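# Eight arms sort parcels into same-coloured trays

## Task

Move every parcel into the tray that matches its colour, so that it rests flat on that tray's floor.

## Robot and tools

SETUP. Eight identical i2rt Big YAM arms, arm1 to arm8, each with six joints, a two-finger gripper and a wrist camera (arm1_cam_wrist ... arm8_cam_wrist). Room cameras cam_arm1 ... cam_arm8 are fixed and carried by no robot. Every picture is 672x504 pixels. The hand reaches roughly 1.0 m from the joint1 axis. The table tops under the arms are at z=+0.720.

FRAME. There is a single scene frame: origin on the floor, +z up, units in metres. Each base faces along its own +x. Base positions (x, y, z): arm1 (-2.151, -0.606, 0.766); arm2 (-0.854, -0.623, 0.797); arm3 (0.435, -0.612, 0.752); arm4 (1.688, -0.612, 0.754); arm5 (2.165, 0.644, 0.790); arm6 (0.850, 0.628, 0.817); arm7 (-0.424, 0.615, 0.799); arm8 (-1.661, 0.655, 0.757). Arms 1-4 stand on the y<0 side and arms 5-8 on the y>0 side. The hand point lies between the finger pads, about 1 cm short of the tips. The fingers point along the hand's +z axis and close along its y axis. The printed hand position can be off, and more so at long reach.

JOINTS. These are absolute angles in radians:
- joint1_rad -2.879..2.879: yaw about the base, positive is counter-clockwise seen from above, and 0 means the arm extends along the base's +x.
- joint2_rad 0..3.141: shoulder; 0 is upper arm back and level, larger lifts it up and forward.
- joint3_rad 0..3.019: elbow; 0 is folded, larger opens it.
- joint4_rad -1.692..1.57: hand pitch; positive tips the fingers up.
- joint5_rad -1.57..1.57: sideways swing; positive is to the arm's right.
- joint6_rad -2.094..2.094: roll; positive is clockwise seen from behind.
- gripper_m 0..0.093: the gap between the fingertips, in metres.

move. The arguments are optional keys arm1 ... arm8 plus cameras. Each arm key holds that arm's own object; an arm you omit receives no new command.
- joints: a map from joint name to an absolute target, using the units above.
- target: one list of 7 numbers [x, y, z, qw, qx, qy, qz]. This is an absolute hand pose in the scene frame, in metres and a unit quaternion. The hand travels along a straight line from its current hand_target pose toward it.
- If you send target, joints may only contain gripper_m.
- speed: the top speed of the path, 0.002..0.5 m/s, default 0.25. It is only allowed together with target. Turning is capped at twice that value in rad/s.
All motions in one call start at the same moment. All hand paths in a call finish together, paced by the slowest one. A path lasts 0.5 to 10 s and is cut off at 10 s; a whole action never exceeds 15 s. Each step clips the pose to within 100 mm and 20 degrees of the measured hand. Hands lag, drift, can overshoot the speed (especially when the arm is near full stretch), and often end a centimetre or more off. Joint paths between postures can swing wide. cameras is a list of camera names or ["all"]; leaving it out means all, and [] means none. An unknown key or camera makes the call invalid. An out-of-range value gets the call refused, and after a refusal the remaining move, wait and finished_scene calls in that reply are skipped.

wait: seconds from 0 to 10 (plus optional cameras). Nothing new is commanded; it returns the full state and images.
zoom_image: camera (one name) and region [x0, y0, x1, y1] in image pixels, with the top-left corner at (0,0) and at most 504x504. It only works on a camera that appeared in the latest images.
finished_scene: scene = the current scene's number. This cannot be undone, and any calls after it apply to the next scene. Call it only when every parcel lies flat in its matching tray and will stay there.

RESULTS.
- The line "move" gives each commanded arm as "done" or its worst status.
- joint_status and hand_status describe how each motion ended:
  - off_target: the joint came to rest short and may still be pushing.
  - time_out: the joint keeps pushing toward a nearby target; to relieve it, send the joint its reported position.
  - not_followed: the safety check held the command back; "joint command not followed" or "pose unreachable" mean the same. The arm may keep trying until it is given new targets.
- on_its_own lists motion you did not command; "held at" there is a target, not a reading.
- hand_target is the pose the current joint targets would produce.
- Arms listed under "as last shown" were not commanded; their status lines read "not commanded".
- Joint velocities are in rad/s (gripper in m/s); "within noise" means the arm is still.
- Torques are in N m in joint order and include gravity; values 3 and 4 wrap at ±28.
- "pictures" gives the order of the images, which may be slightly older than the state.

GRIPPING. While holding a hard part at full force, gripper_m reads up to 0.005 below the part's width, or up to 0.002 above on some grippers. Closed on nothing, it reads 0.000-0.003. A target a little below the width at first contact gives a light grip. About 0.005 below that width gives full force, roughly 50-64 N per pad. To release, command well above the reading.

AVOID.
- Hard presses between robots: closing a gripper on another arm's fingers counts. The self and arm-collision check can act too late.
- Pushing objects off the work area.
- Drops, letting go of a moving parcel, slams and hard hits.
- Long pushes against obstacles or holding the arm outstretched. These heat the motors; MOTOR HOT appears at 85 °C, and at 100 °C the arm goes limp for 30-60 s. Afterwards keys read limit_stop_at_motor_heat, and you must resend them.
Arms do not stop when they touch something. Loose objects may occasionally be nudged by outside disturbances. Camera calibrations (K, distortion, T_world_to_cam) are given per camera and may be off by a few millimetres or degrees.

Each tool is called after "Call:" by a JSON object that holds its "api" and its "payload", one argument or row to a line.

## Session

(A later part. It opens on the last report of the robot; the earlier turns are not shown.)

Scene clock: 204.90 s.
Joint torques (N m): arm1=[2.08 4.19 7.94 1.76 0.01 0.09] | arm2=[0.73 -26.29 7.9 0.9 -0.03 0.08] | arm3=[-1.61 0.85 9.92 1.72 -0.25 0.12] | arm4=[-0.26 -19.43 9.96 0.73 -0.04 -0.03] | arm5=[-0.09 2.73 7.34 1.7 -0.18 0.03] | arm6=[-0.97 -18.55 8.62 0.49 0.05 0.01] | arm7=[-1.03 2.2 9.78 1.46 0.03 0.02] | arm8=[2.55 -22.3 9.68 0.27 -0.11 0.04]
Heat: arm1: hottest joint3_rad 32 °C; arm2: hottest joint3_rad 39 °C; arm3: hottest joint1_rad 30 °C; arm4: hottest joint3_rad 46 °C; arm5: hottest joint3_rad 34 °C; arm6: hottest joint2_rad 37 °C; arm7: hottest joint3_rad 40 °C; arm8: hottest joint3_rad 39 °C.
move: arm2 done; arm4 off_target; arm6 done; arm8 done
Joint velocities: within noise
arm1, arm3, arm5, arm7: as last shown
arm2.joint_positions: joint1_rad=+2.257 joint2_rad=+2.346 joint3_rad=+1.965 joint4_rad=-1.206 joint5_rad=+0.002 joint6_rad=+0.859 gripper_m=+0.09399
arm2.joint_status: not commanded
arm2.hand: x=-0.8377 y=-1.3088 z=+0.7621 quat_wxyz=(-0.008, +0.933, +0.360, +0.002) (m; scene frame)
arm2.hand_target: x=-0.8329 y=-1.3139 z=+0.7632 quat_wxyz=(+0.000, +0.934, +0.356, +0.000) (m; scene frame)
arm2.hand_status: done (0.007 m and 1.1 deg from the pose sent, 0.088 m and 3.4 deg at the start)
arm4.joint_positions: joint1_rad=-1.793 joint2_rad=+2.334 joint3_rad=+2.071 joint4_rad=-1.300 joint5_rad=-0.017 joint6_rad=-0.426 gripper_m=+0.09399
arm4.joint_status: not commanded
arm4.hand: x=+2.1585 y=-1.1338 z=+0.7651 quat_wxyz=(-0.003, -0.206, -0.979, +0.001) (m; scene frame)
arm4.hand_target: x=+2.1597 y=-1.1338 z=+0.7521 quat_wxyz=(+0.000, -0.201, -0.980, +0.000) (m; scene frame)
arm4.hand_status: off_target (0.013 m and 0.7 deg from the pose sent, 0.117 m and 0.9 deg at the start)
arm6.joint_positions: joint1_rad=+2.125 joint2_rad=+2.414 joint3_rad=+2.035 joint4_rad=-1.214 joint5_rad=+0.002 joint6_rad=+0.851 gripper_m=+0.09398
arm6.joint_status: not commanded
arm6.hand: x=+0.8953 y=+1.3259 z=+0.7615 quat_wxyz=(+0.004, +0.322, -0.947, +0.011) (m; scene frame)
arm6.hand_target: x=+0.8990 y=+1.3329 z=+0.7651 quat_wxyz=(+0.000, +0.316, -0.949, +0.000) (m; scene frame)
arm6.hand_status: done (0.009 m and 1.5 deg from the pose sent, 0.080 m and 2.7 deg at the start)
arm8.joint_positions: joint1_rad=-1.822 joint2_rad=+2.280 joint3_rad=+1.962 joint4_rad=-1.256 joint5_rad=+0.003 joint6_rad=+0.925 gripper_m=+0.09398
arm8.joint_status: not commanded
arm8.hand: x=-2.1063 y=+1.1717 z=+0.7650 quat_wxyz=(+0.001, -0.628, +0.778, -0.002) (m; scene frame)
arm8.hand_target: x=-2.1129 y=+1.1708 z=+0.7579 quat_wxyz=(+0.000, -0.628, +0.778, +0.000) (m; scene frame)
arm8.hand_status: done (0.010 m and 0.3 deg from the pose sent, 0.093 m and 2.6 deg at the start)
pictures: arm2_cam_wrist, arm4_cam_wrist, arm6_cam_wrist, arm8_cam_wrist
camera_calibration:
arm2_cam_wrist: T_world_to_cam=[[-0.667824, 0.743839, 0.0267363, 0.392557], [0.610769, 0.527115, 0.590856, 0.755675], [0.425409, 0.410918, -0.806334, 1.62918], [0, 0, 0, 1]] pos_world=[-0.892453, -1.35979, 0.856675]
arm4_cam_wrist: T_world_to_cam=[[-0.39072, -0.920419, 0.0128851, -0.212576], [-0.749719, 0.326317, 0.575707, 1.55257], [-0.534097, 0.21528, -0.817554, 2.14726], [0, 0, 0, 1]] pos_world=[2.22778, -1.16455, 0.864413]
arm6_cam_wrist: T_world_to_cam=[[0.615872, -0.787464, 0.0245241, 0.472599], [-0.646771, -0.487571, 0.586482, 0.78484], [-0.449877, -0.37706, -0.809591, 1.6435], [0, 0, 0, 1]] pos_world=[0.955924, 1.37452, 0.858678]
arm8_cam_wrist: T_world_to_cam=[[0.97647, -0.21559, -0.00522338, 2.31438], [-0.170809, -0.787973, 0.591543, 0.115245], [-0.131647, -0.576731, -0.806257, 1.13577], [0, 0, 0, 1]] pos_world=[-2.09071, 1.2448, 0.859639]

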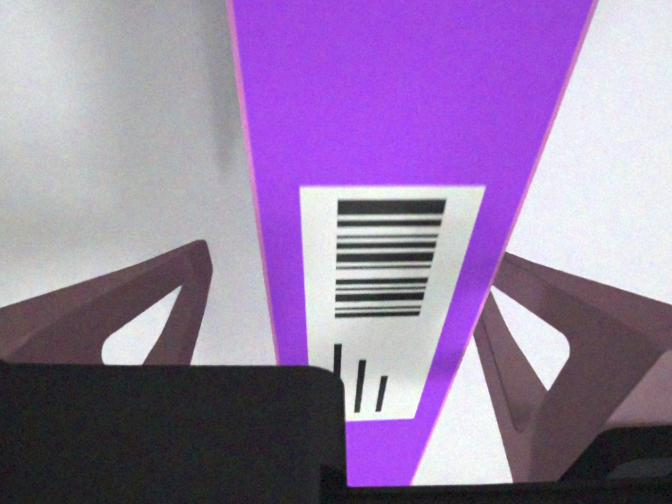

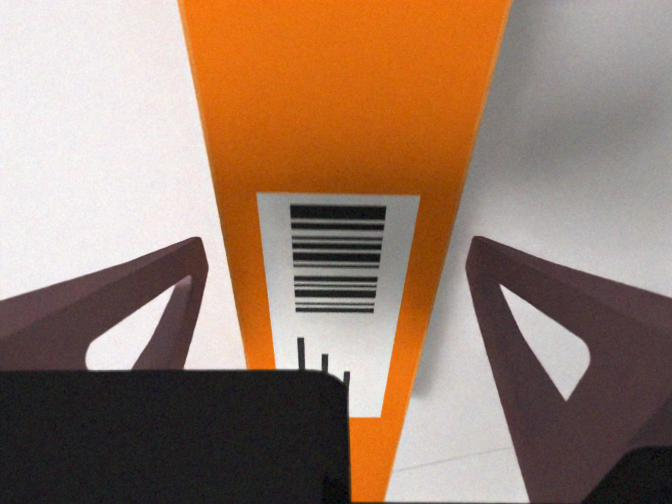

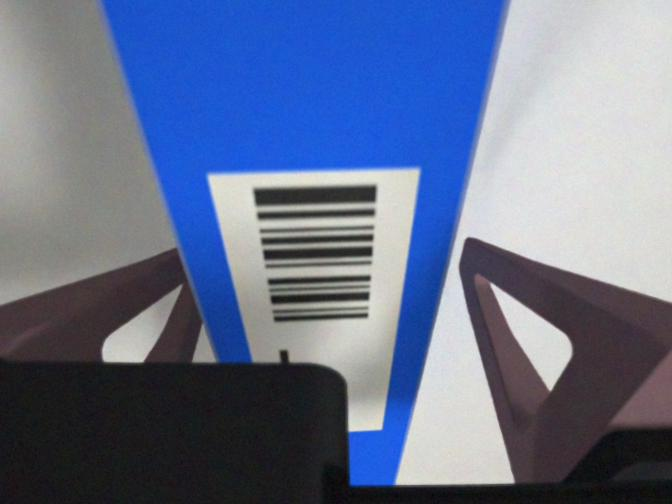

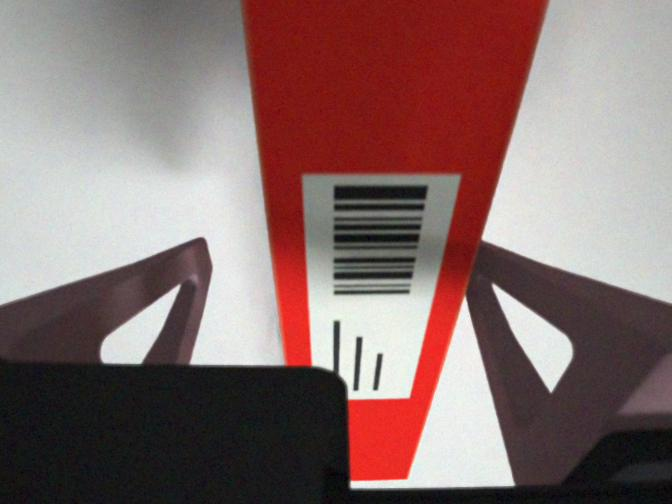

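Call:
{"api": "move", "payload": {
  "arm8": {"target":[-2.105,1.169,0.738,0,0.628,-0.778,0],"speed":0.1},
  "arm2": {"target":[-0.838,-1.308,0.744,0,0.9345,0.356,0],"speed":0.1},
  "arm4": {"target":[2.16,-1.134,0.732,0,0.201,0.9796,0],"speed":0.1},
  "arm6": {"target":[0.899,1.333,0.748,0,0.3157,-0.949,0],"speed":0.1},
  "cameras": []
}}

Call:
{"api": "move", "payload": {
  "arm8": {"joints":{"gripper_m":0.04}},
  "arm2": {"joints":{"gripper_m":0.04}},
  "arm4": {"joints":{"gripper_m":0.04}},
  "arm6": {"joints":{"gripper_m":0.04}},
  "cameras": ["arm2_cam_wrist","cam_arm4","cam_arm8"]
}}

Scene clock: 220.83 s.
Joint torques (N m): arm1=[2.49 4.6 7.88 1.68 0 0.08] | arm2=[0.15 -25.76 7.17 0.95 -0.03 0.02] | arm3=[-1.67 0.91 9.95 1.7 -0.24 0.13] | arm4=[-0.26 -19.02 9.39 0.79 -0.04 -0.03] | arm5=[0.26 2.78 7.47 1.81 -0.19 0.03] | arm6=[-0.97 -18.02 7.95 0.55 0.05 0] | arm7=[-1.14 2.32 9.81 1.46 0.04 0.03] | arm8=[1.79 -22.12 8.55 0.27 -0.11 -0.03]
Heat: arm1: hottest joint3_rad 32 °C; arm2: hottest joint2_rad 39 °C; arm3: hottest joint1_rad 30 °C; arm4: hottest joint3_rad 44 °C; arm5: hottest joint3_rad 35 °C; arm6: hottest joint2_rad 36 °C; arm7: hottest joint3_rad 40 °C; arm8: hottest joint2_rad 39 °C.
move: arm2 done; arm4 off_target; arm6 done; arm8 off_target
Joint velocities: within noise
arm1, arm3, arm5: as last shown
arm2.joint_positions: joint1_rad=+2.257 joint2_rad=+2.346 joint3_rad=+1.932 joint4_rad=-1.157 joint5_rad=+0.002 joint6_rad=+0.859 gripper_m=+0.09399
arm2.joint_status: not commanded
arm2.hand: x=-0.8377 y=-1.3077 z=+0.7505 quat_wxyz=(-0.001, +0.933, +0.360, -0.001) (m; scene frame)
arm2.hand_target: x=-0.8379 y=-1.3080 z=+0.7442 quat_wxyz=(+0.000, +0.934, +0.356, +0.000) (m; scene frame)
arm2.hand_status: done (0.007 m and 0.5 deg from the pose sent, 0.018 m and 1.1 deg at the start)
arm4.joint_positions: joint1_rad=-1.793 joint2_rad=+2.346 joint3_rad=+2.058 joint4_rad=-1.262 joint5_rad=-0.017 joint6_rad=-0.426 gripper_m=+0.09399
arm4.joint_status: not commanded
arm4.hand: x=+2.1607 y=-1.1365 z=+0.7526 quat_wxyz=(-0.009, -0.206, -0.978, +0.005) (m; scene frame)
arm4.hand_target: x=+2.1596 y=-1.1336 z=+0.7322 quat_wxyz=(+0.000, -0.201, -0.980, +0.000) (m; scene frame)
arm4.hand_status: off_target (0.021 m and 1.3 deg from the pose sent, 0.033 m and 0.7 deg at the start)
arm6.joint_positions: joint1_rad=+2.125 joint2_rad=+2.422 joint3_rad=+2.035 joint4_rad=-1.186 joint5_rad=+0.002 joint6_rad=+0.851 gripper_m=+0.09398
arm6.joint_status: not commanded
arm6.hand: x=+0.8956 y=+1.3314 z=+0.7559 quat_wxyz=(+0.000, +0.322, -0.947, +0.001) (m; scene frame)
arm6.hand_target: x=+0.8990 y=+1.3329 z=+0.7482 quat_wxyz=(+0.000, +0.316, -0.949, +0.000) (m; scene frame)
arm6.hand_status: done (0.009 m and 0.8 deg from the pose sent, 0.016 m and 1.5 deg at the start)
arm7.joint_positions: joint1_rad=-1.045 joint2_rad=+0.496 joint3_rad=+1.379 joint4_rad=-1.460 joint5_rad=-0.002 joint6_rad=+0.008 gripper_m=+0.09397
arm7.joint_status: not commanded
arm7.hand: x=-0.4428 y=+0.4448 z=+1.3303 quat_wxyz=(-0.318, -0.658, -0.583, +0.353) (m; scene frame)
arm7.hand_target: x=-0.4444 y=+0.4478 z=+1.3403 quat_wxyz=(-0.322, -0.654, -0.579, +0.365) (m; scene frame)
arm7.hand_status: not commanded
arm8.joint_positions: joint1_rad=-1.822 joint2_rad=+2.280 joint3_rad=+1.922 joint4_rad=-1.202 joint5_rad=+0.003 joint6_rad=+0.925 gripper_m=+0.09398
arm8.joint_status: not commanded
arm8.hand: x=-2.1053 y=+1.1705 z=+0.7505 quat_wxyz=(+0.001, -0.628, +0.778, +0.005) (m; scene frame)
arm8.hand_target: x=-2.1049 y=+1.1688 z=+0.7381 quat_wxyz=(+0.000, -0.628, +0.778, +0.000) (m; scene frame)
arm8.hand_status: off_target (0.013 m and 0.6 deg from the pose sent, 0.027 m and 0.3 deg at the start)
pictures: none
No camera images: "cameras" was empty.

Scene clock: 221.43 s.
Joint torques (N m): arm1=[2.2 4.84 7.95 1.8 0 0.07] | arm2=[0.15 -25.76 7.16 0.91 0.01 0.02] | arm3=[-1.67 0.91 9.89 1.69 -0.24 0.13] | arm4=[-0.26 -19.02 9.37 0.77 -0.04 -0.03] | arm5=[-0.56 2.84 7.49 1.77 -0.19 0.05] | arm6=[-0.97 -18.08 7.94 0.53 0.08 -0.01] | arm7=[-1.2 2.32 9.78 1.42 0.04 0.04] | arm8=[2.08 -21.95 8.5 0.18 -0.12 -0.02]
Heat: arm1: hottest joint3_rad 32 °C; arm2: hottest joint2_rad 39 °C; arm3: hottest joint1_rad 30 °C; arm4: hottest joint3_rad 44 °C; arm5: hottest joint3_rad 35 °C; arm6: hottest joint2_rad 36 °C; arm7: hottest joint3_rad 40 °C; arm8: hottest joint2_rad 39 °C.
move: arm2 off_target; arm4 off_target; arm6 off_target; arm8 off_target
Joint velocities: within noise
arm1, arm3, arm5, arm7: as last shown
arm2.joint_positions: joint1_rad=+2.257 joint2_rad=+2.346 joint3_rad=+1.932 joint4_rad=-1.156 joint5_rad=+0.001 joint6_rad=+0.859 gripper_m=+0.05890
arm2.joint_status: gripper_m off_target (ended at +0.05893, target +0.04000)
arm2.hand: x=-0.8376 y=-1.3079 z=+0.7505 quat_wxyz=(+0.000, +0.933, +0.360, -0.001) (m; scene frame)
arm2.hand_target: x=-0.8379 y=-1.3080 z=+0.7442 quat_wxyz=(+0.000, +0.934, +0.356, +0.000) (m; scene frame)
arm2.hand_status: not commanded
arm4.joint_positions: joint1_rad=-1.793 joint2_rad=+2.346 joint3_rad=+2.058 joint4_rad=-1.262 joint5_rad=-0.017 joint6_rad=-0.426 gripper_m=+0.05974
arm4.joint_status: gripper_m off_target (ended at +0.05977, target +0.04000)
arm4.hand: x=+2.1607 y=-1.1365 z=+0.7526 quat_wxyz=(-0.009, -0.206, -0.978, +0.005) (m; scene frame)
arm4.hand_target: x=+2.1596 y=-1.1336 z=+0.7322 quat_wxyz=(+0.000, -0.201, -0.980, +0.000) (m; scene frame)
arm4.hand_status: not commanded
arm6.joint_positions: joint1_rad=+2.125 joint2_rad=+2.422 joint3_rad=+2.035 joint4_rad=-1.184 joint5_rad=+0.001 joint6_rad=+0.853 gripper_m=+0.05974
arm6.joint_status: gripper_m off_target (ended at +0.05976, target +0.04000)
arm6.hand: x=+0.8955 y=+1.3317 z=+0.7559 quat_wxyz=(+0.000, +0.322, -0.947, +0.001) (m; scene frame)
arm6.hand_target: x=+0.8990 y=+1.3329 z=+0.7482 quat_wxyz=(+0.000, +0.316, -0.949, +0.000) (m; scene frame)
arm6.hand_status: not commanded
arm8.joint_positions: joint1_rad=-1.822 joint2_rad=+2.280 joint3_rad=+1.922 joint4_rad=-1.201 joint5_rad=+0.003 joint6_rad=+0.925 gripper_m=+0.06012
arm8.joint_status: gripper_m off_target (ended at +0.06015, target +0.04000)
arm8.hand: x=-2.1055 y=+1.1705 z=+0.7505 quat_wxyz=(+0.001, -0.628, +0.778, +0.005) (m; scene frame)
arm8.hand_target: x=-2.1049 y=+1.1688 z=+0.7381 quat_wxyz=(+0.000, -0.628, +0.778, +0.000) (m; scene frame)
arm8.hand_status: not commanded
pictures: arm2_cam_wrist, cam_arm4, cam_arm8
camera_calibration:
arm2_cam_wrist: T_world_to_cam=[[-0.667847, 0.744173, 0.0137165, 0.402457], [0.610035, 0.536723, 0.582912, 0.779879], [0.426425, 0.397663, -0.81242, 1.6075], [0, 0, 0, 1]] pos_world=[-0.892451, -1.35732, 0.845843]

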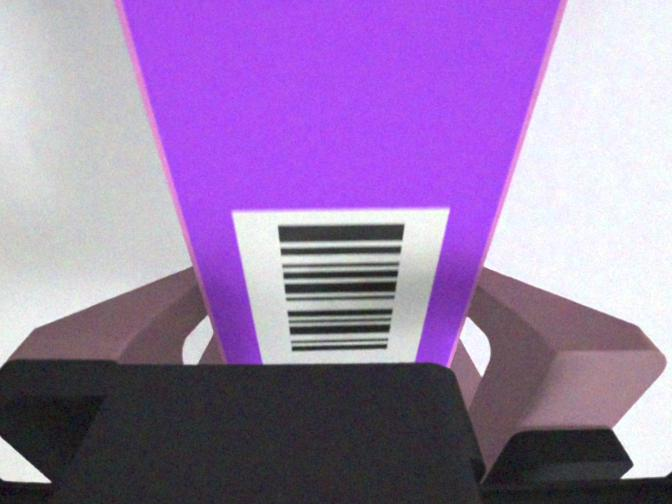

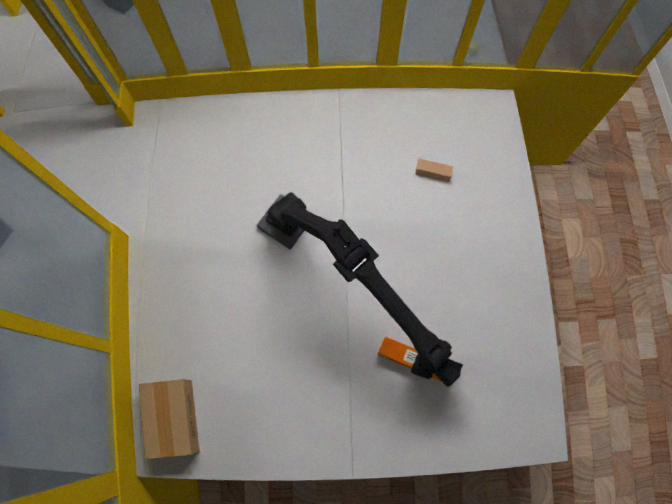

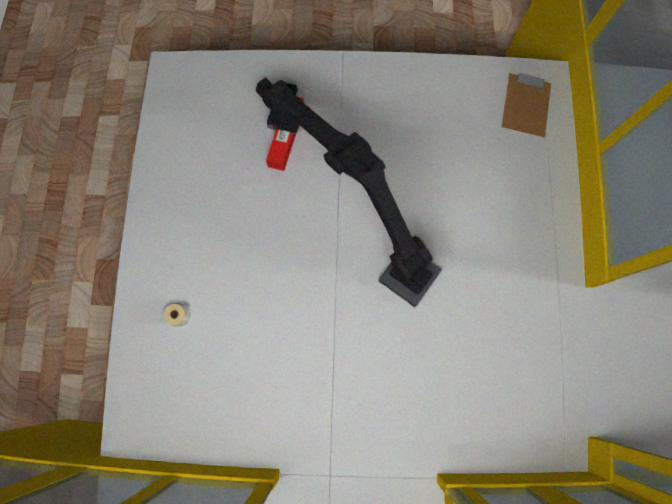

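Call:
{"api": "move", "payload": {
  "arm8": {"target":[-1.909,0.943,1.02,0,0.3486,-0.9373,0],"speed":0.3},
  "arm2": {"target":[-0.845,-1.003,1.02,0,1,0.012,0],"speed":0.3},
  "arm4": {"target":[1.942,-0.894,1.02,0,-0.358,0.934,0],"speed":0.3},
  "arm6": {"target":[0.875,1.007,1.02,0,0.032,0.9995,0],"speed":0.3},
  "cameras": ["cam_arm4","cam_arm8","cam_arm2","cam_arm6"]
}}

Scene clock: 282.60 s.
Joint torques (N m): arm1=[2.32 4.31 7.97 1.77 -0.01 0.1] | arm2=[0.21 -11.58 7.91 0.1 0.12 0.09] | arm3=[-1.61 0.97 9.94 1.72 -0.25 0.13] | arm4=[-1.38 -8.35 9.72 -0.25 -0.23 -0.02] | arm5=[-0.67 3.14 7.56 1.7 -0.14 0.07] | arm6=[-0.67 -8.35 8.46 -0.24 0.2 0.01] | arm7=[-1.14 2.26 9.78 1.43 0.02 0.03] | arm8=[1.85 -9.76 9.35 -0.59 0 0.05]
Heat: arm1: hottest joint3_rad 32 °C; arm2: hottest joint2_rad 40 °C; arm3: hottest joint1_rad 30 °C; arm4: hottest joint3_rad 42 °C; arm5: hottest joint3_rad 35 °C; arm6: hottest joint2_rad 38 °C; arm7: hottest joint3_rad 40 °C; arm8: hottest joint2_rad 43 °C.
move: arm2 done; arm4 done; arm6 done; arm8 done
Joint velocities: within noise
arm1, arm3, arm5, arm7: as last shown
arm2.joint_positions: joint1_rad=+2.257 joint2_rad=+1.339 joint3_rad=+1.220 joint4_rad=-1.439 joint5_rad=-0.001 joint6_rad=+1.556 gripper_m=+0.05889
arm2.joint_status: not commanded
arm2.hand: x=-0.8447 y=-1.0063 z=+1.0204 quat_wxyz=(+0.006, +1.000, +0.020, +0.000) (m; scene frame)
arm2.hand_target: x=-0.8449 y=-1.0030 z=+1.0199 quat_wxyz=(+0.000, +1.000, +0.012, +0.000) (m; scene frame)
arm2.hand_status: done (0.003 m and 1.1 deg from the pose sent, 0.407 m and 40.8 deg at the start)
arm4.joint_positions: joint1_rad=-1.793 joint2_rad=+1.333 joint3_rad=+1.332 joint4_rad=-1.554 joint5_rad=-0.013 joint6_rad=-1.577 gripper_m=+0.05980
arm4.joint_status: not commanded
arm4.hand: x=+1.9485 y=-0.8941 z=+1.0219 quat_wxyz=(-0.002, +0.360, -0.933, +0.007) (m; scene frame)
arm4.hand_target: x=+1.9421 y=-0.8940 z=+1.0200 quat_wxyz=(+0.000, +0.358, -0.934, +0.000) (m; scene frame)
arm4.hand_status: done (0.007 m and 0.9 deg from the pose sent, 0.422 m and 65.7 deg at the start)
arm6.joint_positions: joint1_rad=+2.125 joint2_rad=+1.359 joint3_rad=+1.167 joint4_rad=-1.387 joint5_rad=-0.002 joint6_rad=+1.562 gripper_m=+0.05975
arm6.joint_status: not commanded
arm6.hand: x=+0.8747 y=+1.0092 z=+1.0137 quat_wxyz=(+0.001, -0.027, -1.000, +0.004) (m; scene frame)
arm6.hand_target: x=+0.8750 y=+1.0070 z=+1.0200 quat_wxyz=(+0.000, -0.032, -0.999, +0.000) (m; scene frame)
arm6.hand_status: done (0.007 m and 0.7 deg from the pose sent, 0.419 m and 41.2 deg at the start)
arm7.hand_target: x=-0.4444 y=+0.4478 z=+1.3403 quat_wxyz=(-0.322, -0.655, -0.579, +0.365) (m; scene frame)
arm8.joint_positions: joint1_rad=-1.822 joint2_rad=+1.334 joint3_rad=+1.318 joint4_rad=-1.545 joint5_rad=+0.001 joint6_rad=+1.563 gripper_m=+0.06013
arm8.joint_status: not commanded
arm8.hand: x=-1.9113 y=+0.9457 z=+1.0197 quat_wxyz=(-0.001, -0.353, +0.936, +0.004) (m; scene frame)
arm8.hand_target: x=-1.9090 y=+0.9430 z=+1.0200 quat_wxyz=(+0.000, -0.349, +0.937, +0.000) (m; scene frame)
arm8.hand_status: done (0.004 m and 0.7 deg from the pose sent, 0.404 m and 37.1 deg at the start)
pictures: cam_arm2, cam_arm4, cam_arm6, cam_arm8

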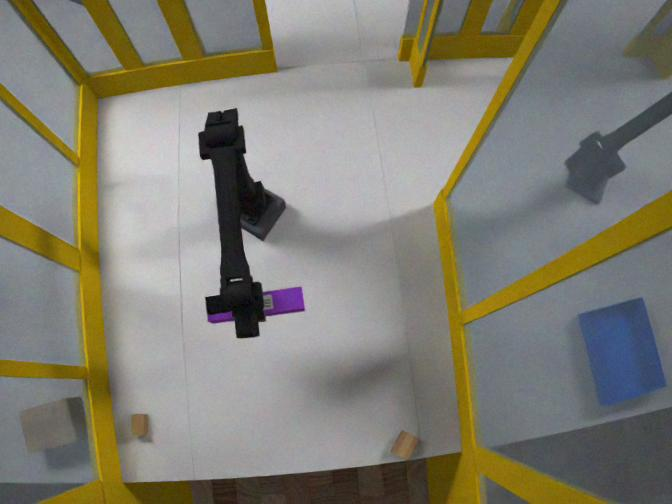

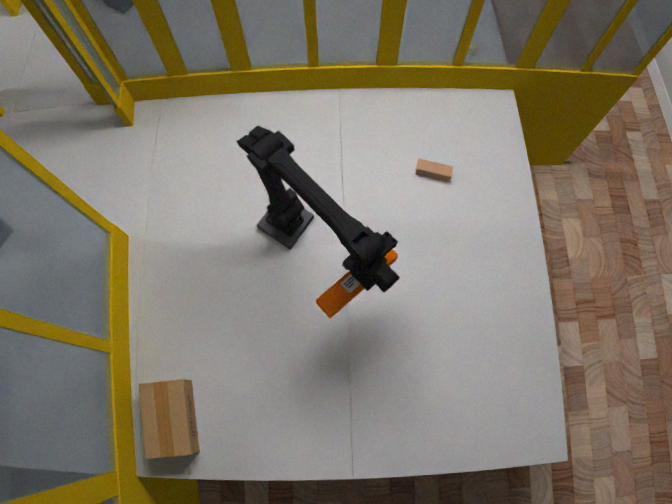

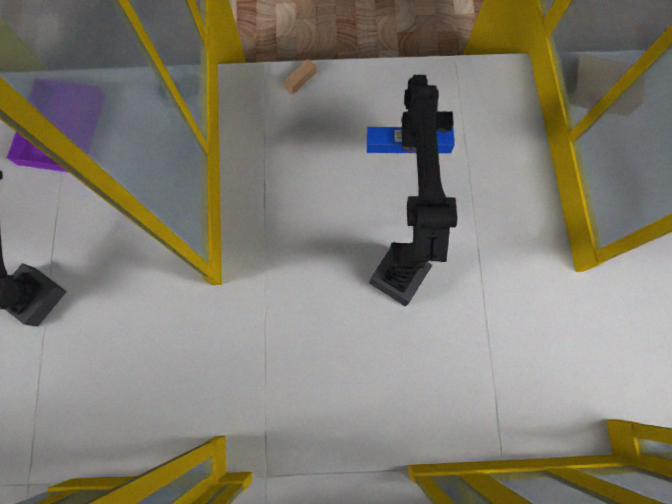

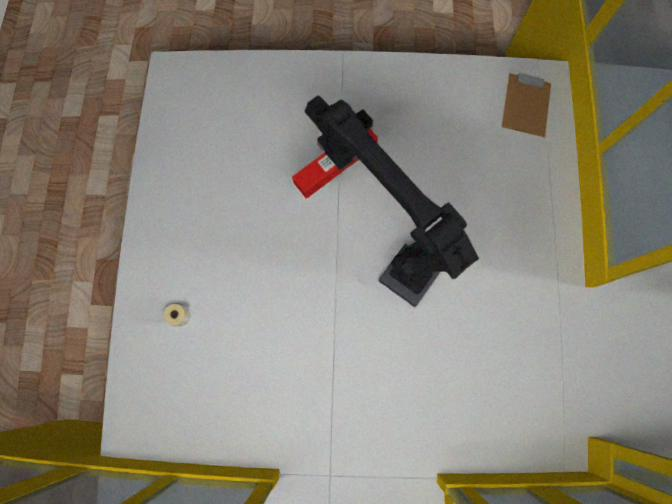

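Call:
{"api": "move", "payload": {
  "arm8": {"joints":{"joint1_rad":0.442}},
  "arm2": {"joints":{"joint1_rad":-1.417}},
  "arm4": {"joints":{"joint1_rad":1.874}},
  "arm6": {"joints":{"joint1_rad":-1.316}},
  "cameras": []
}}

Call:
{"api": "move", "payload": {
  "arm8": {"target":[-1.77,0.02,0.86,0,0.996,-0.085,0],"speed":0.25},
  "arm2": {"target":[-0.52,-0.02,0.86,0,0.25,0.968,0],"speed":0.25},
  "arm4": {"target":[1.04,-0.4,0.86,0,0.809,0.588,0],"speed":0.25},
  "arm6": {"target":[0.6,-0.03,0.86,0,0.9836,-0.1805,0],"speed":0.25},
  "cameras": ["cam_arm1","cam_arm2","cam_arm3","cam_arm4"]
}}

Scene clock: 304.57 s.
Joint torques (N m): arm1=[1.96 4.78 7.97 1.69 0 0.07] | arm2=[0.03 -12.98 7.88 0.1 0.1 0.08] | arm3=[-1.73 0.91 9.95 1.69 -0.25 0.12] | arm4=[0.85 -9.64 9.7 -0.25 -0.15 -0.03] | arm5=[-0.26 2.78 7.43 1.8 -0.14 0.02] | arm6=[-1.03 -8.29 8.44 -0.23 0.1 0] | arm7=[-1.14 2.37 9.77 1.42 0.03 0.02] | arm8=[1.96 -9.82 9.35 -0.57 -0.01 0.03]
Heat: arm1: hottest joint3_rad 32 °C; arm2: hottest joint2_rad 37 °C; arm3: hottest joint1_rad 30 °C; arm4: hottest joint3_rad 40 °C; arm5: hottest joint3_rad 35 °C; arm6: hottest joint2_rad 35 °C; arm7: hottest joint3_rad 40 °C; arm8: hottest joint2_rad 37 °C.
move: arm2 done; arm4 done; arm6 done; arm8 done
Joint velocities: within noise
arm1, arm3, arm5, arm7: as last shown
arm2.joint_positions: joint1_rad=-1.414 joint2_rad=+1.353 joint3_rad=+1.220 joint4_rad=-1.440 joint5_rad=+0.000 joint6_rad=+1.557 gripper_m=+0.05890
arm2.joint_status: all done
arm2.hand: x=-0.6680 y=-0.2869 z=+1.0161 quat_wxyz=(+0.001, -0.243, -0.970, +0.001) (m; scene frame)
arm2.hand_target: x=-0.6692 y=-0.2912 z=+1.0207 quat_wxyz=(+0.000, -0.251, -0.968, -0.001) (m; scene frame)
arm2.hand_status: not commanded
arm4.joint_positions: joint1_rad=+1.863 joint2_rad=+1.348 joint3_rad=+1.332 joint4_rad=-1.555 joint5_rad=-0.016 joint6_rad=-1.578 gripper_m=+0.05999
arm4.joint_status: all done
arm4.hand: x=+1.3242 y=-0.4874 z=+1.0197 quat_wxyz=(+0.005, +0.810, +0.586, -0.014) (m; scene frame)
arm4.hand_target: x=+1.3290 y=-0.4931 z=+1.0234 quat_wxyz=(+0.005, +0.805, +0.593, -0.014) (m; scene frame)
arm4.hand_status: not commanded
arm6.joint_positions: joint1_rad=-1.309 joint2_rad=+1.359 joint3_rad=+1.167 joint4_rad=-1.388 joint5_rad=+0.001 joint6_rad=+1.562 gripper_m=+0.05982
arm6.joint_status: all done
arm6.hand: x=+0.7168 y=+0.2710 z=+1.0138 quat_wxyz=(+0.004, -0.985, +0.173, +0.000) (m; scene frame)
arm6.hand_target: x=+0.7153 y=+0.2736 z=+1.0200 quat_wxyz=(+0.000, -0.984, +0.181, +0.000) (m; scene frame)
arm6.hand_status: not commanded
arm8.joint_positions: joint1_rad=+0.437 joint2_rad=+1.335 joint3_rad=+1.318 joint4_rad=-1.545 joint5_rad=+0.000 joint6_rad=+1.564 gripper_m=+0.06013
arm8.joint_status: all done
arm8.hand: x=-1.7259 y=+0.2778 z=+1.0201 quat_wxyz=(-0.005, -0.997, +0.081, +0.000) (m; scene frame)
arm8.hand_target: x=-1.7237 y=+0.2810 z=+1.0207 quat_wxyz=(-0.001, -0.997, +0.082, +0.000) (m; scene frame)
arm8.hand_status: not commanded
pictures: none
No camera images: "cameras" was empty.

Scene clock: 307.10 s.
Joint torques (N m): arm1=[1.9 4.48 7.94 1.73 0.01 0.09] | arm2=[0.15 -25.11 11.89 -0.02 0.12 0.08] | arm3=[-1.61 1.03 9.92 1.68 -0.25 0.12] | arm4=[1.79 -17.9 15.15 -0.36 -0.06 0.11] | arm5=[-0.32 2.96 7.53 1.76 -0.18 0.02] | arm6=[-1.14 -17.67 12.74 -0.31 0.08 -0.01] | arm7=[-0.97 2.37 9.83 1.48 0.03 0.04] | arm8=[1.85 -19.49 13.94 -0.7 -0.02 0.05]
Heat: arm1: hottest joint3_rad 32 °C; arm2: hottest joint2_rad 37 °C; arm3: hottest joint1_rad 30 °C; arm4: hottest joint3_rad 40 °C; arm5: hottest joint3_rad 35 °C; arm6: hottest joint2_rad 35 °C; arm7: hottest joint3_rad 40 °C; arm8: hottest joint2_rad 37 °C.
move: arm2 off_target; arm4 off_target; arm6 off_target; arm8 off_target
Joint velocities: within noise
arm1.joint_positions: joint1_rad=+1.421 joint2_rad=+0.521 joint3_rad=+1.431 joint4_rad=-1.508 joint5_rad=+0.002 joint6_rad=-0.008 gripper_m=+0.09398
arm1.joint_status: not commanded
arm1.hand: x=-2.0629 y=-0.4625 z=+1.3058 quat_wxyz=(-0.411, +0.428, -0.775, -0.216) (m; scene frame)
arm1.hand_target: x=-2.0666 y=-0.4637 z=+1.3137 quat_wxyz=(-0.416, +0.428, -0.770, -0.226) (m; scene frame)
arm1.hand_status: not commanded
arm2.joint_positions: joint1_rad=-1.414 joint2_rad=+2.246 joint3_rad=+2.009 joint4_rad=-1.367 joint5_rad=+0.000 joint6_rad=+1.557 gripper_m=+0.05890
arm2.joint_status: not commanded
arm2.hand: x=-0.5278 y=-0.0325 z=+0.8464 quat_wxyz=(+0.005, -0.243, -0.970, +0.015) (m; scene frame)
arm2.hand_target: x=-0.5204 y=-0.0207 z=+0.8603 quat_wxyz=(+0.000, -0.250, -0.968, -0.001) (m; scene frame)
arm2.hand_status: off_target (0.020 m and 2.0 deg from the pose sent, 0.343 m and 0.8 deg at the start)
arm3.joint_positions: joint1_rad=-2.181 joint2_rad=+0.623 joint3_rad=+1.443 joint4_rad=-1.225 joint5_rad=+0.004 joint6_rad=-0.016 gripper_m=+0.09399
arm3.joint_status: not commanded
arm3.hand: x=+0.6583 y=-0.5337 z=+1.3424 quat_wxyz=(-0.546, +0.150, -0.819, -0.092) (m; scene frame)
arm3.hand_target: x=+0.6560 y=-0.5373 z=+1.3558 quat_wxyz=(-0.558, +0.137, -0.813, -0.096) (m; scene frame)
arm3.hand_status: not commanded
arm4.joint_positions: joint1_rad=+1.864 joint2_rad=+2.192 joint3_rad=+2.032 joint4_rad=-1.447 joint5_rad=+0.010 joint6_rad=-1.575 gripper_m=+0.05999
arm4.joint_status: not commanded
arm4.hand: x=+1.0587 y=-0.3955 z=+0.8512 quat_wxyz=(+0.012, +0.811, +0.585, +0.007) (m; scene frame)
arm4.hand_target: x=+1.0410 y=-0.4005 z=+0.8602 quat_wxyz=(-0.001, +0.809, +0.588, -0.001) (m; scene frame)
arm4.hand_status: off_target (0.021 m and 1.7 deg from the pose sent, 0.337 m and 1.8 deg at the start)
arm5.joint_positions: joint1_rad=+0.646 joint2_rad=+0.625 joint3_rad=+1.427 joint4_rad=-1.371 joint5_rad=+0.001 joint6_rad=-0.010 gripper_m=+0.09397
arm5.joint_status: not commanded
arm5.hand: x=+1.9518 y=+0.5560 z=+1.3379 quat_wxyz=(+0.087, +0.862, +0.173, -0.469) (m; scene frame)
arm5.hand_target: x=+1.9546 y=+0.5551 z=+1.3504 quat_wxyz=(+0.094, +0.855, +0.171, -0.481) (m; scene frame)
arm5.hand_status: not commanded
arm6.joint_positions: joint1_rad=-1.309 joint2_rad=+2.305 joint3_rad=+2.062 joint4_rad=-1.365 joint5_rad=+0.001 joint6_rad=+1.562 gripper_m=+0.05982
arm6.joint_status: not commanded
arm6.hand: x=+0.6101 y=-0.0158 z=+0.8452 quat_wxyz=(+0.019, -0.985, +0.173, -0.003) (m; scene frame)
arm6.hand_target: x=+0.6005 y=-0.0290 z=+0.8602 quat_wxyz=(-0.001, -0.984, +0.180, +0.000) (m; scene frame)
arm6.hand_status: off_target (0.023 m and 2.3 deg from the pose sent, 0.358 m and 1.0 deg at the start)
arm7: as last shown
arm8.joint_positions: joint1_rad=+0.437 joint2_rad=+2.077 joint3_rad=+1.840 joint4_rad=-1.358 joint5_rad=+0.000 joint6_rad=+1.564 gripper_m=+0.06014
arm8.joint_status: not commanded
arm8.hand: x=-1.7673 y=+0.0344 z=+0.8512 quat_wxyz=(+0.012, -0.997, +0.081, -0.001) (m; scene frame)
arm8.hand_target: x=-1.7699 y=+0.0207 z=+0.8601 quat_wxyz=(-0.001, -0.996, +0.085, +0.000) (m; scene frame)
arm8.hand_status: off_target (0.017 m and 1.5 deg from the pose sent, 0.307 m and 0.7 deg at the start)
pictures: cam_arm1, cam_arm2, cam_arm3, cam_arm4

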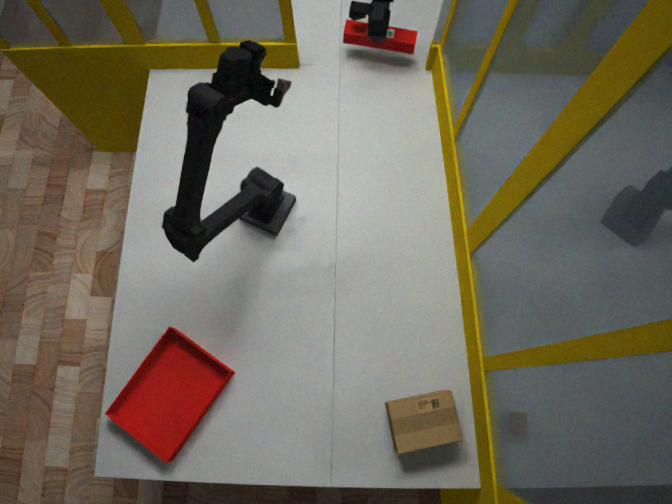

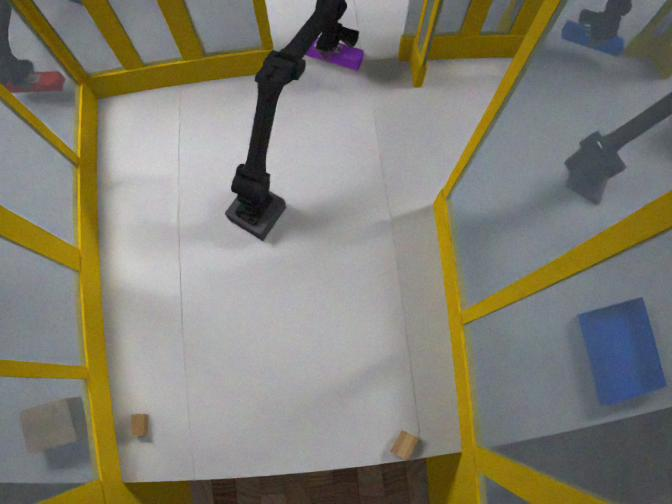

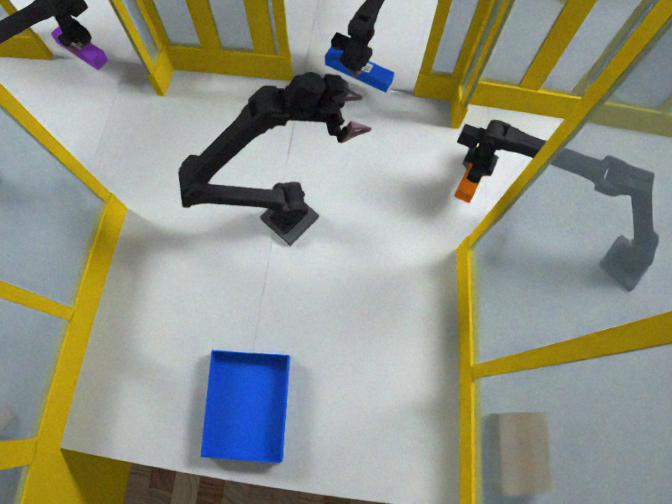

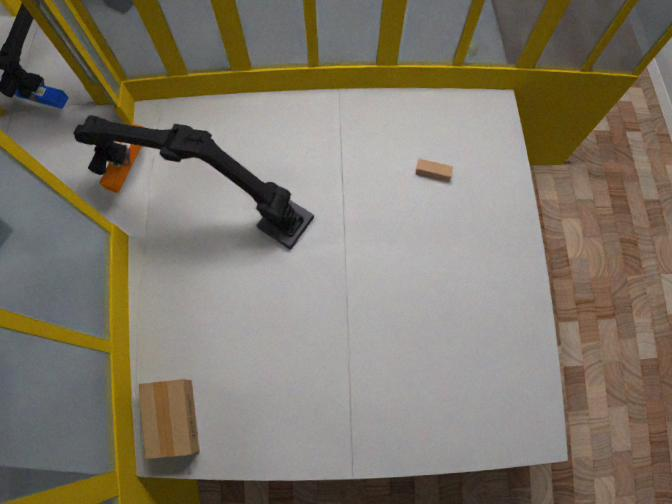

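Call:
{"api": "move", "payload": {
  "arm8": {"target":[-1.80,0.02,0.753,0,0.996,-0.085,0],"speed":0.12},
  "arm2": {"target":[-0.52,-0.02,0.757,0,0.25,0.968,0],"speed":0.12},
  "arm4": {"target":[1.04,-0.4,0.747,0,0.809,0.588,0],"speed":0.12},
  "arm6": {"target":[0.6,-0.03,0.763,0,0.9836,-0.1805,0],"speed":0.12},
  "cameras": []
}}

Scene clock: 320.63 s.
Joint torques (N m): arm1=[2.26 4.37 7.97 1.73 0 0.07] | arm2=[0.15 -26.17 7.68 0.85 0.13 0.08] | arm3=[-1.67 0.91 9.89 1.72 -0.25 0.13] | arm4=[1.55 -18.84 9.65 0.64 -0.07 0.1] | arm5=[-0.21 2.96 7.38 1.88 -0.16 0.09] | arm6=[-1.08 -18.26 8.13 0.47 0.08 -0.01] | arm7=[-1.14 2.32 9.8 1.43 0.03 0.03] | arm8=[1.44 -20.66 8.96 0.16 -0.01 -0.1]
Heat: arm1: hottest joint3_rad 32 °C; arm2: hottest joint3_rad 38 °C; arm3: hottest joint1_rad 30 °C; arm4: hottest joint3_rad 41 °C; arm5: hottest joint3_rad 35 °C; arm6: hottest joint2_rad 37 °C; arm7: hottest joint3_rad 41 °C; arm8: hottest joint3_rad 37 °C.
move: arm2 done; arm4 off_target; arm6 done; arm8 off_target
Joint velocities: within noise
arm1, arm3, arm5, arm7: as last shown
arm2.joint_positions: joint1_rad=-1.414 joint2_rad=+2.347 joint3_rad=+1.956 joint4_rad=-1.190 joint5_rad=+0.000 joint6_rad=+1.557 gripper_m=+0.05890
arm2.joint_status: not commanded
arm2.hand: x=-0.5222 y=-0.0222 z=+0.7597 quat_wxyz=(+0.002, -0.243, -0.970, +0.004) (m; scene frame)
arm2.hand_target: x=-0.5201 y=-0.0201 z=+0.7569 quat_wxyz=(+0.000, -0.250, -0.968, +0.000) (m; scene frame)
arm2.hand_status: done (0.004 m and 1.0 deg from the pose sent, 0.091 m and 2.0 deg at the start)
arm4.joint_positions: joint1_rad=+1.864 joint2_rad=+2.285 joint3_rad=+1.944 joint4_rad=-1.234 joint5_rad=+0.011 joint6_rad=-1.575 gripper_m=+0.05999
arm4.joint_status: not commanded
arm4.hand: x=+1.0439 y=-0.3917 z=+0.7579 quat_wxyz=(-0.001, +0.811, +0.585, -0.002) (m; scene frame)
arm4.hand_target: x=+1.0403 y=-0.4001 z=+0.7470 quat_wxyz=(+0.000, +0.809, +0.588, +0.000) (m; scene frame)
arm4.hand_status: off_target (0.014 m and 0.5 deg from the pose sent, 0.106 m and 1.7 deg at the start)
arm6.joint_positions: joint1_rad=-1.309 joint2_rad=+2.408 joint3_rad=+2.026 joint4_rad=-1.205 joint5_rad=+0.001 joint6_rad=+1.562 gripper_m=+0.05982
arm6.joint_status: not commanded
arm6.hand: x=+0.6060 y=-0.0268 z=+0.7628 quat_wxyz=(+0.008, -0.985, +0.173, -0.001) (m; scene frame)
arm6.hand_target: x=+0.6002 y=-0.0299 z=+0.7630 quat_wxyz=(+0.000, -0.984, +0.180, +0.000) (m; scene frame)
arm6.hand_status: done (0.007 m and 1.2 deg from the pose sent, 0.084 m and 2.3 deg at the start)
arm8.joint_positions: joint1_rad=+0.398 joint2_rad=+2.188 joint3_rad=+1.788 joint4_rad=-1.167 joint5_rad=+0.000 joint6_rad=+1.535 gripper_m=+0.06013
arm8.joint_status: not commanded
arm8.hand: x=-1.7957 y=+0.0204 z=+0.7630 quat_wxyz=(-0.002, -0.996, +0.086, +0.000) (m; scene frame)
arm8.hand_target: x=-1.8000 y=+0.0202 z=+0.7530 quat_wxyz=(+0.000, -0.996, +0.085, +0.000) (m; scene frame)
arm8.hand_status: off_target (0.011 m and 0.3 deg from the pose sent, 0.105 m and 1.5 deg at the start)
pictures: none
No camera images: "cameras" was empty.

Call:
{"api": "move", "payload": {
  "arm8": {"target":[-1.80,0.02,0.737,0,0.996,-0.085,0],"speed":0.1},
  "arm2": {"target":[-0.52,-0.02,0.744,0,0.25,0.968,0],"speed":0.1},
  "arm4": {"target":[1.04,-0.4,0.738,0,0.809,0.588,0],"speed":0.1},
  "arm6": {"target":[0.6,-0.03,0.746,0,0.9836,-0.1805,0],"speed":0.1},
  "cameras": []
}}

Call:
{"api": "move", "payload": {
  "arm8": {"joints":{"gripper_m":0.092}},
  "arm2": {"joints":{"gripper_m":0.092}},
  "arm4": {"joints":{"gripper_m":0.092}},
  "arm6": {"joints":{"gripper_m":0.092}},
  "cameras": ["arm2_cam_wrist","arm4_cam_wrist","arm6_cam_wrist","arm8_cam_wrist"]
}}

Scene clock: 336.37 s.
Joint torques (N m): arm1=[2.2 4.72 7.97 1.7 -0.01 0.06] | arm2=[0.15 -25.35 7.3 0.87 0.13 0.08] | arm3=[-1.79 0.97 9.92 1.72 -0.25 0.13] | arm4=[1.55 -18.26 8.98 0.66 -0.06 0.1] | arm5=[-0.03 2.73 7.35 1.72 -0.18 0.01] | arm6=[-1.08 -17.73 7.5 0.59 0.22 -0.01] | arm7=[-1.14 2.43 9.81 1.47 0.03 0.03] | arm8=[1.44 -20.31 8.46 0.21 -0.02 -0.1]
Heat: arm1: hottest joint3_rad 32 °C; arm2: hottest joint2_rad 40 °C; arm3: hottest joint1_rad 30 °C; arm4: hottest joint3_rad 41 °C; arm5: hottest joint3_rad 35 °C; arm6: hottest joint2_rad 38 °C; arm7: hottest joint3_rad 41 °C; arm8: hottest joint2_rad 38 °C.
move: arm2 done; arm4 off_target; arm6 off_target; arm8 off_target
Joint velocities: within noise
arm1, arm3, arm5, arm7: as last shown
arm2.joint_positions: joint1_rad=-1.414 joint2_rad=+2.354 joint3_rad=+1.953 joint4_rad=-1.167 joint5_rad=+0.000 joint6_rad=+1.557 gripper_m=+0.05890
arm2.joint_status: not commanded
arm2.hand: x=-0.5207 y=-0.0194 z=+0.7539 quat_wxyz=(+0.000, -0.243, -0.970, -0.002) (m; scene frame)
arm2.hand_target: x=-0.5201 y=-0.0201 z=+0.7442 quat_wxyz=(+0.000, -0.250, -0.968, +0.000) (m; scene frame)
arm2.hand_status: done (0.010 m and 0.9 deg from the pose sent, 0.016 m and 1.0 deg at the start)
arm4.joint_positions: joint1_rad=+1.864 joint2_rad=+2.285 joint3_rad=+1.944 joint4_rad=-1.217 joint5_rad=+0.011 joint6_rad=-1.575 gripper_m=+0.05999
arm4.joint_status: not commanded
arm4.hand: x=+1.0399 y=-0.3903 z=+0.7579 quat_wxyz=(-0.008, +0.811, +0.585, -0.007) (m; scene frame)
arm4.hand_target: x=+1.0406 y=-0.4001 z=+0.7383 quat_wxyz=(+0.000, +0.809, +0.588, +0.000) (m; scene frame)
arm4.hand_status: off_target (0.022 m and 1.3 deg from the pose sent, 0.022 m and 0.5 deg at the start)
arm6.joint_positions: joint1_rad=-1.310 joint2_rad=+2.415 joint3_rad=+2.026 joint4_rad=-1.179 joint5_rad=-0.003 joint6_rad=+1.562 gripper_m=+0.05982
arm6.joint_status: not commanded
arm6.hand: x=+0.6046 y=-0.0315 z=+0.7575 quat_wxyz=(-0.001, -0.985, +0.173, -0.001) (m; scene frame)
arm6.hand_target: x=+0.6000 y=-0.0297 z=+0.7462 quat_wxyz=(+0.000, -0.984, +0.180, +0.000) (m; scene frame)
arm6.hand_status: off_target (0.013 m and 0.9 deg from the pose sent, 0.018 m and 1.2 deg at the start)
arm8.joint_positions: joint1_rad=+0.398 joint2_rad=+2.201 joint3_rad=+1.779 joint4_rad=-1.136 joint5_rad=+0.000 joint6_rad=+1.535 gripper_m=+0.06013
arm8.joint_status: not commanded
arm8.hand: x=-1.7962 y=+0.0180 z=+0.7521 quat_wxyz=(-0.007, -0.996, +0.086, +0.001) (m; scene frame)
arm8.hand_target: x=-1.7999 y=+0.0204 z=+0.7371 quat_wxyz=(+0.000, -0.996, +0.085, +0.000) (m; scene frame)
arm8.hand_status: off_target (0.016 m and 0.8 deg from the pose sent, 0.026 m and 0.3 deg at the start)
pictures: none
No camera images: "cameras" was empty.

Scene clock: 337.03 s.
Joint torques (N m): arm1=[2.67 4.37 7.87 1.8 0 0.08] | arm2=[0.15 -25.35 7.3 0.87 0.13 0.08] | arm3=[-1.67 0.91 9.94 1.72 -0.25 0.14] | arm4=[1.55 -18.26 8.98 0.68 -0.07 0.1] | arm5=[-0.44 2.78 7.42 1.8 -0.19 0.01] | arm6=[-1.03 -17.9 7.51 0.5 0.2 -0.01] | arm7=[-1.14 2.2 9.81 1.5 0.04 0.04] | arm8=[1.49 -20.25 8.54 0.25 -0.01 -0.1]
Heat: arm1: hottest joint3_rad 32 °C; arm2: hottest joint2_rad 39 °C; arm3: hottest joint1_rad 30 °C; arm4: hottest joint3_rad 41 °C; arm5: hottest joint3_rad 35 °C; arm6: hottest joint2_rad 38 °C; arm7: hottest joint3_rad 41 °C; arm8: hottest joint2_rad 38 °C.
move: arm2 done; arm4 done; arm6 done; arm8 done
Joint velocities: within noise
arm1, arm3, arm5, arm7: as last shown
arm2.joint_positions: joint1_rad=-1.414 joint2_rad=+2.354 joint3_rad=+1.953 joint4_rad=-1.167 joint5_rad=+0.000 joint6_rad=+1.557 gripper_m=+0.09186
arm2.joint_status: all done
arm2.hand: x=-0.5207 y=-0.0194 z=+0.7539 quat_wxyz=(+0.000, -0.243, -0.970, -0.002) (m; scene frame)
arm2.hand_target: x=-0.5201 y=-0.0201 z=+0.7442 quat_wxyz=(+0.000, -0.250, -0.968, +0.000) (m; scene frame)
arm2.hand_status: not commanded
arm4.joint_positions: joint1_rad=+1.864 joint2_rad=+2.285 joint3_rad=+1.944 joint4_rad=-1.217 joint5_rad=+0.011 joint6_rad=-1.575 gripper_m=+0.09184
arm4.joint_status: all done
arm4.hand: x=+1.0400 y=-0.3903 z=+0.7579 quat_wxyz=(-0.008, +0.811, +0.585, -0.007) (m; scene frame)
arm4.hand_target: x=+1.0406 y=-0.4000 z=+0.7383 quat_wxyz=(+0.000, +0.809, +0.588, +0.000) (m; scene frame)
arm4.hand_status: not commanded
arm6.joint_positions: joint1_rad=-1.310 joint2_rad=+2.418 joint3_rad=+2.026 joint4_rad=-1.176 joint5_rad=-0.002 joint6_rad=+1.563 gripper_m=+0.09181
arm6.joint_status: all done
arm6.hand: x=+0.6044 y=-0.0317 z=+0.7560 quat_wxyz=(-0.002, -0.985, +0.173, -0.001) (m; scene frame)
arm6.hand_target: x=+0.6000 y=-0.0297 z=+0.7461 quat_wxyz=(+0.000, -0.984, +0.181, +0.000) (m; scene frame)
arm6.hand_status: not commanded
arm8.joint_positions: joint1_rad=+0.398 joint2_rad=+2.201 joint3_rad=+1.779 joint4_rad=-1.136 joint5_rad=+0.000 joint6_rad=+1.535 gripper_m=+0.09186
arm8.joint_status: all done
arm8.hand: x=-1.7962 y=+0.0180 z=+0.7521 quat_wxyz=(-0.007, -0.996, +0.086, +0.001) (m; scene frame)
arm8.hand_target: x=-1.7999 y=+0.0204 z=+0.7371 quat_wxyz=(+0.000, -0.996, +0.085, +0.000) (m; scene frame)
arm8.hand_status: not commanded
pictures: arm2_cam_wrist, arm4_cam_wrist, arm6_cam_wrist, arm8_cam_wrist
camera_calibration:
arm2_cam_wrist: T_world_to_cam=[[-0.475874, -0.87947, 0.00880384, -0.272705], [-0.711232, 0.390692, 0.584387, -0.798828], [-0.51739, 0.271833, -0.811427, 0.468209], [0, 0, 0, 1]] pos_world=[-0.455678, -0.0550144, 0.849143]
arm4_cam_wrist: T_world_to_cam=[[-0.952435, 0.302909, 0.0333646, 1.0808], [0.26537, 0.770574, 0.579478, -0.409687], [0.149819, 0.560769, -0.814304, 0.805077], [0, 0, 0, 1]] pos_world=[1.0175, -0.463154, 0.856922]
arm6_cam_wrist: T_world_to_cam=[[0.335007, 0.94221, 0.00333612, -0.176578], [0.76902, -0.275471, 0.576822, -0.903779], [0.544406, -0.190674, -0.816863, 0.406755], [0, 0, 0, 1]] pos_world=[0.532739, -0.00503403, 0.854172]
arm8_cam_wrist: T_world_to_cam=[[0.176915, 0.983932, -0.0240667, 0.319147], [0.796589, -0.128783, 0.590644, 0.993249], [0.578054, -0.123665, -0.806573, 1.76773], [0, 0, 0, 1]] pos_world=[-1.86952, 0.0325013, 0.846829]

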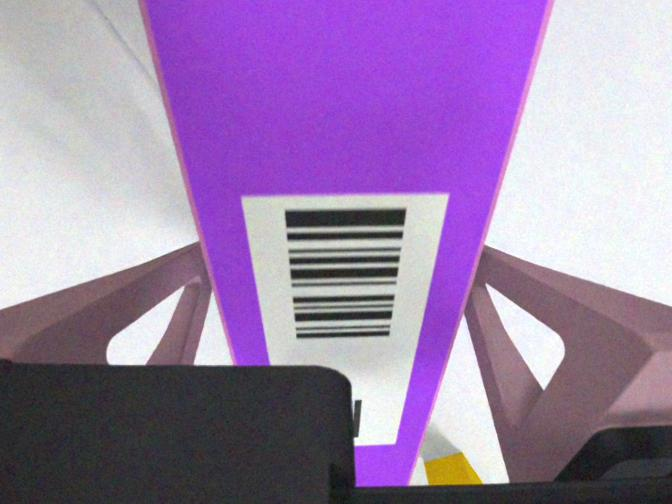

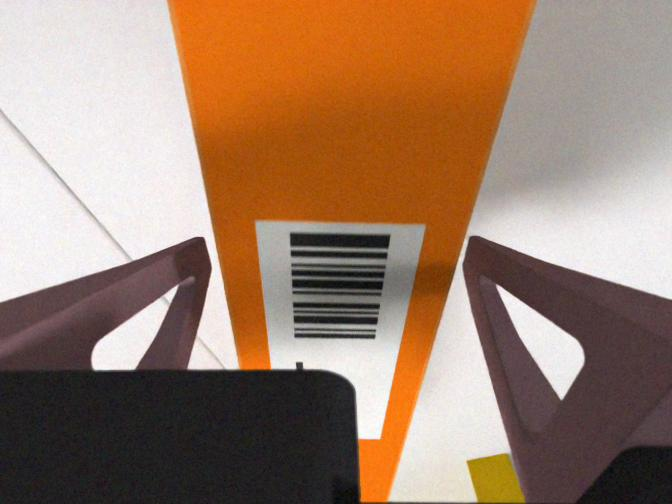

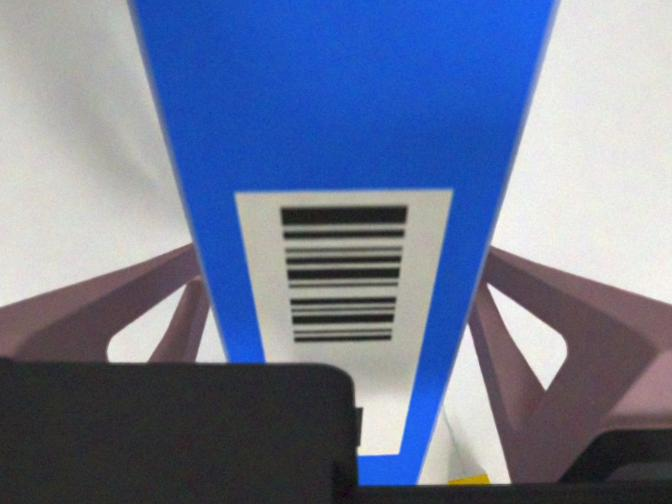

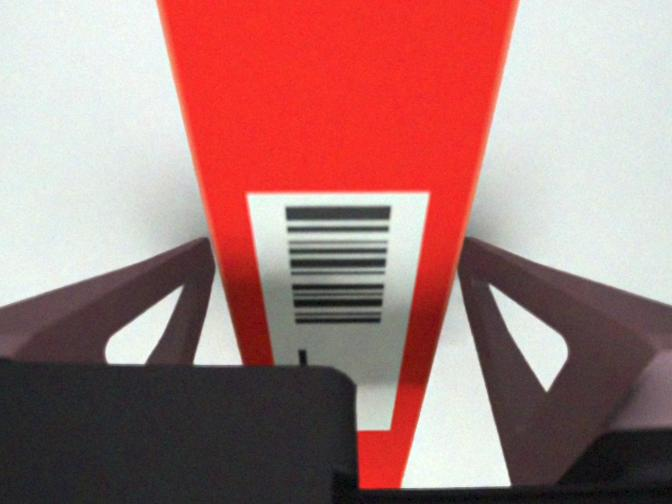

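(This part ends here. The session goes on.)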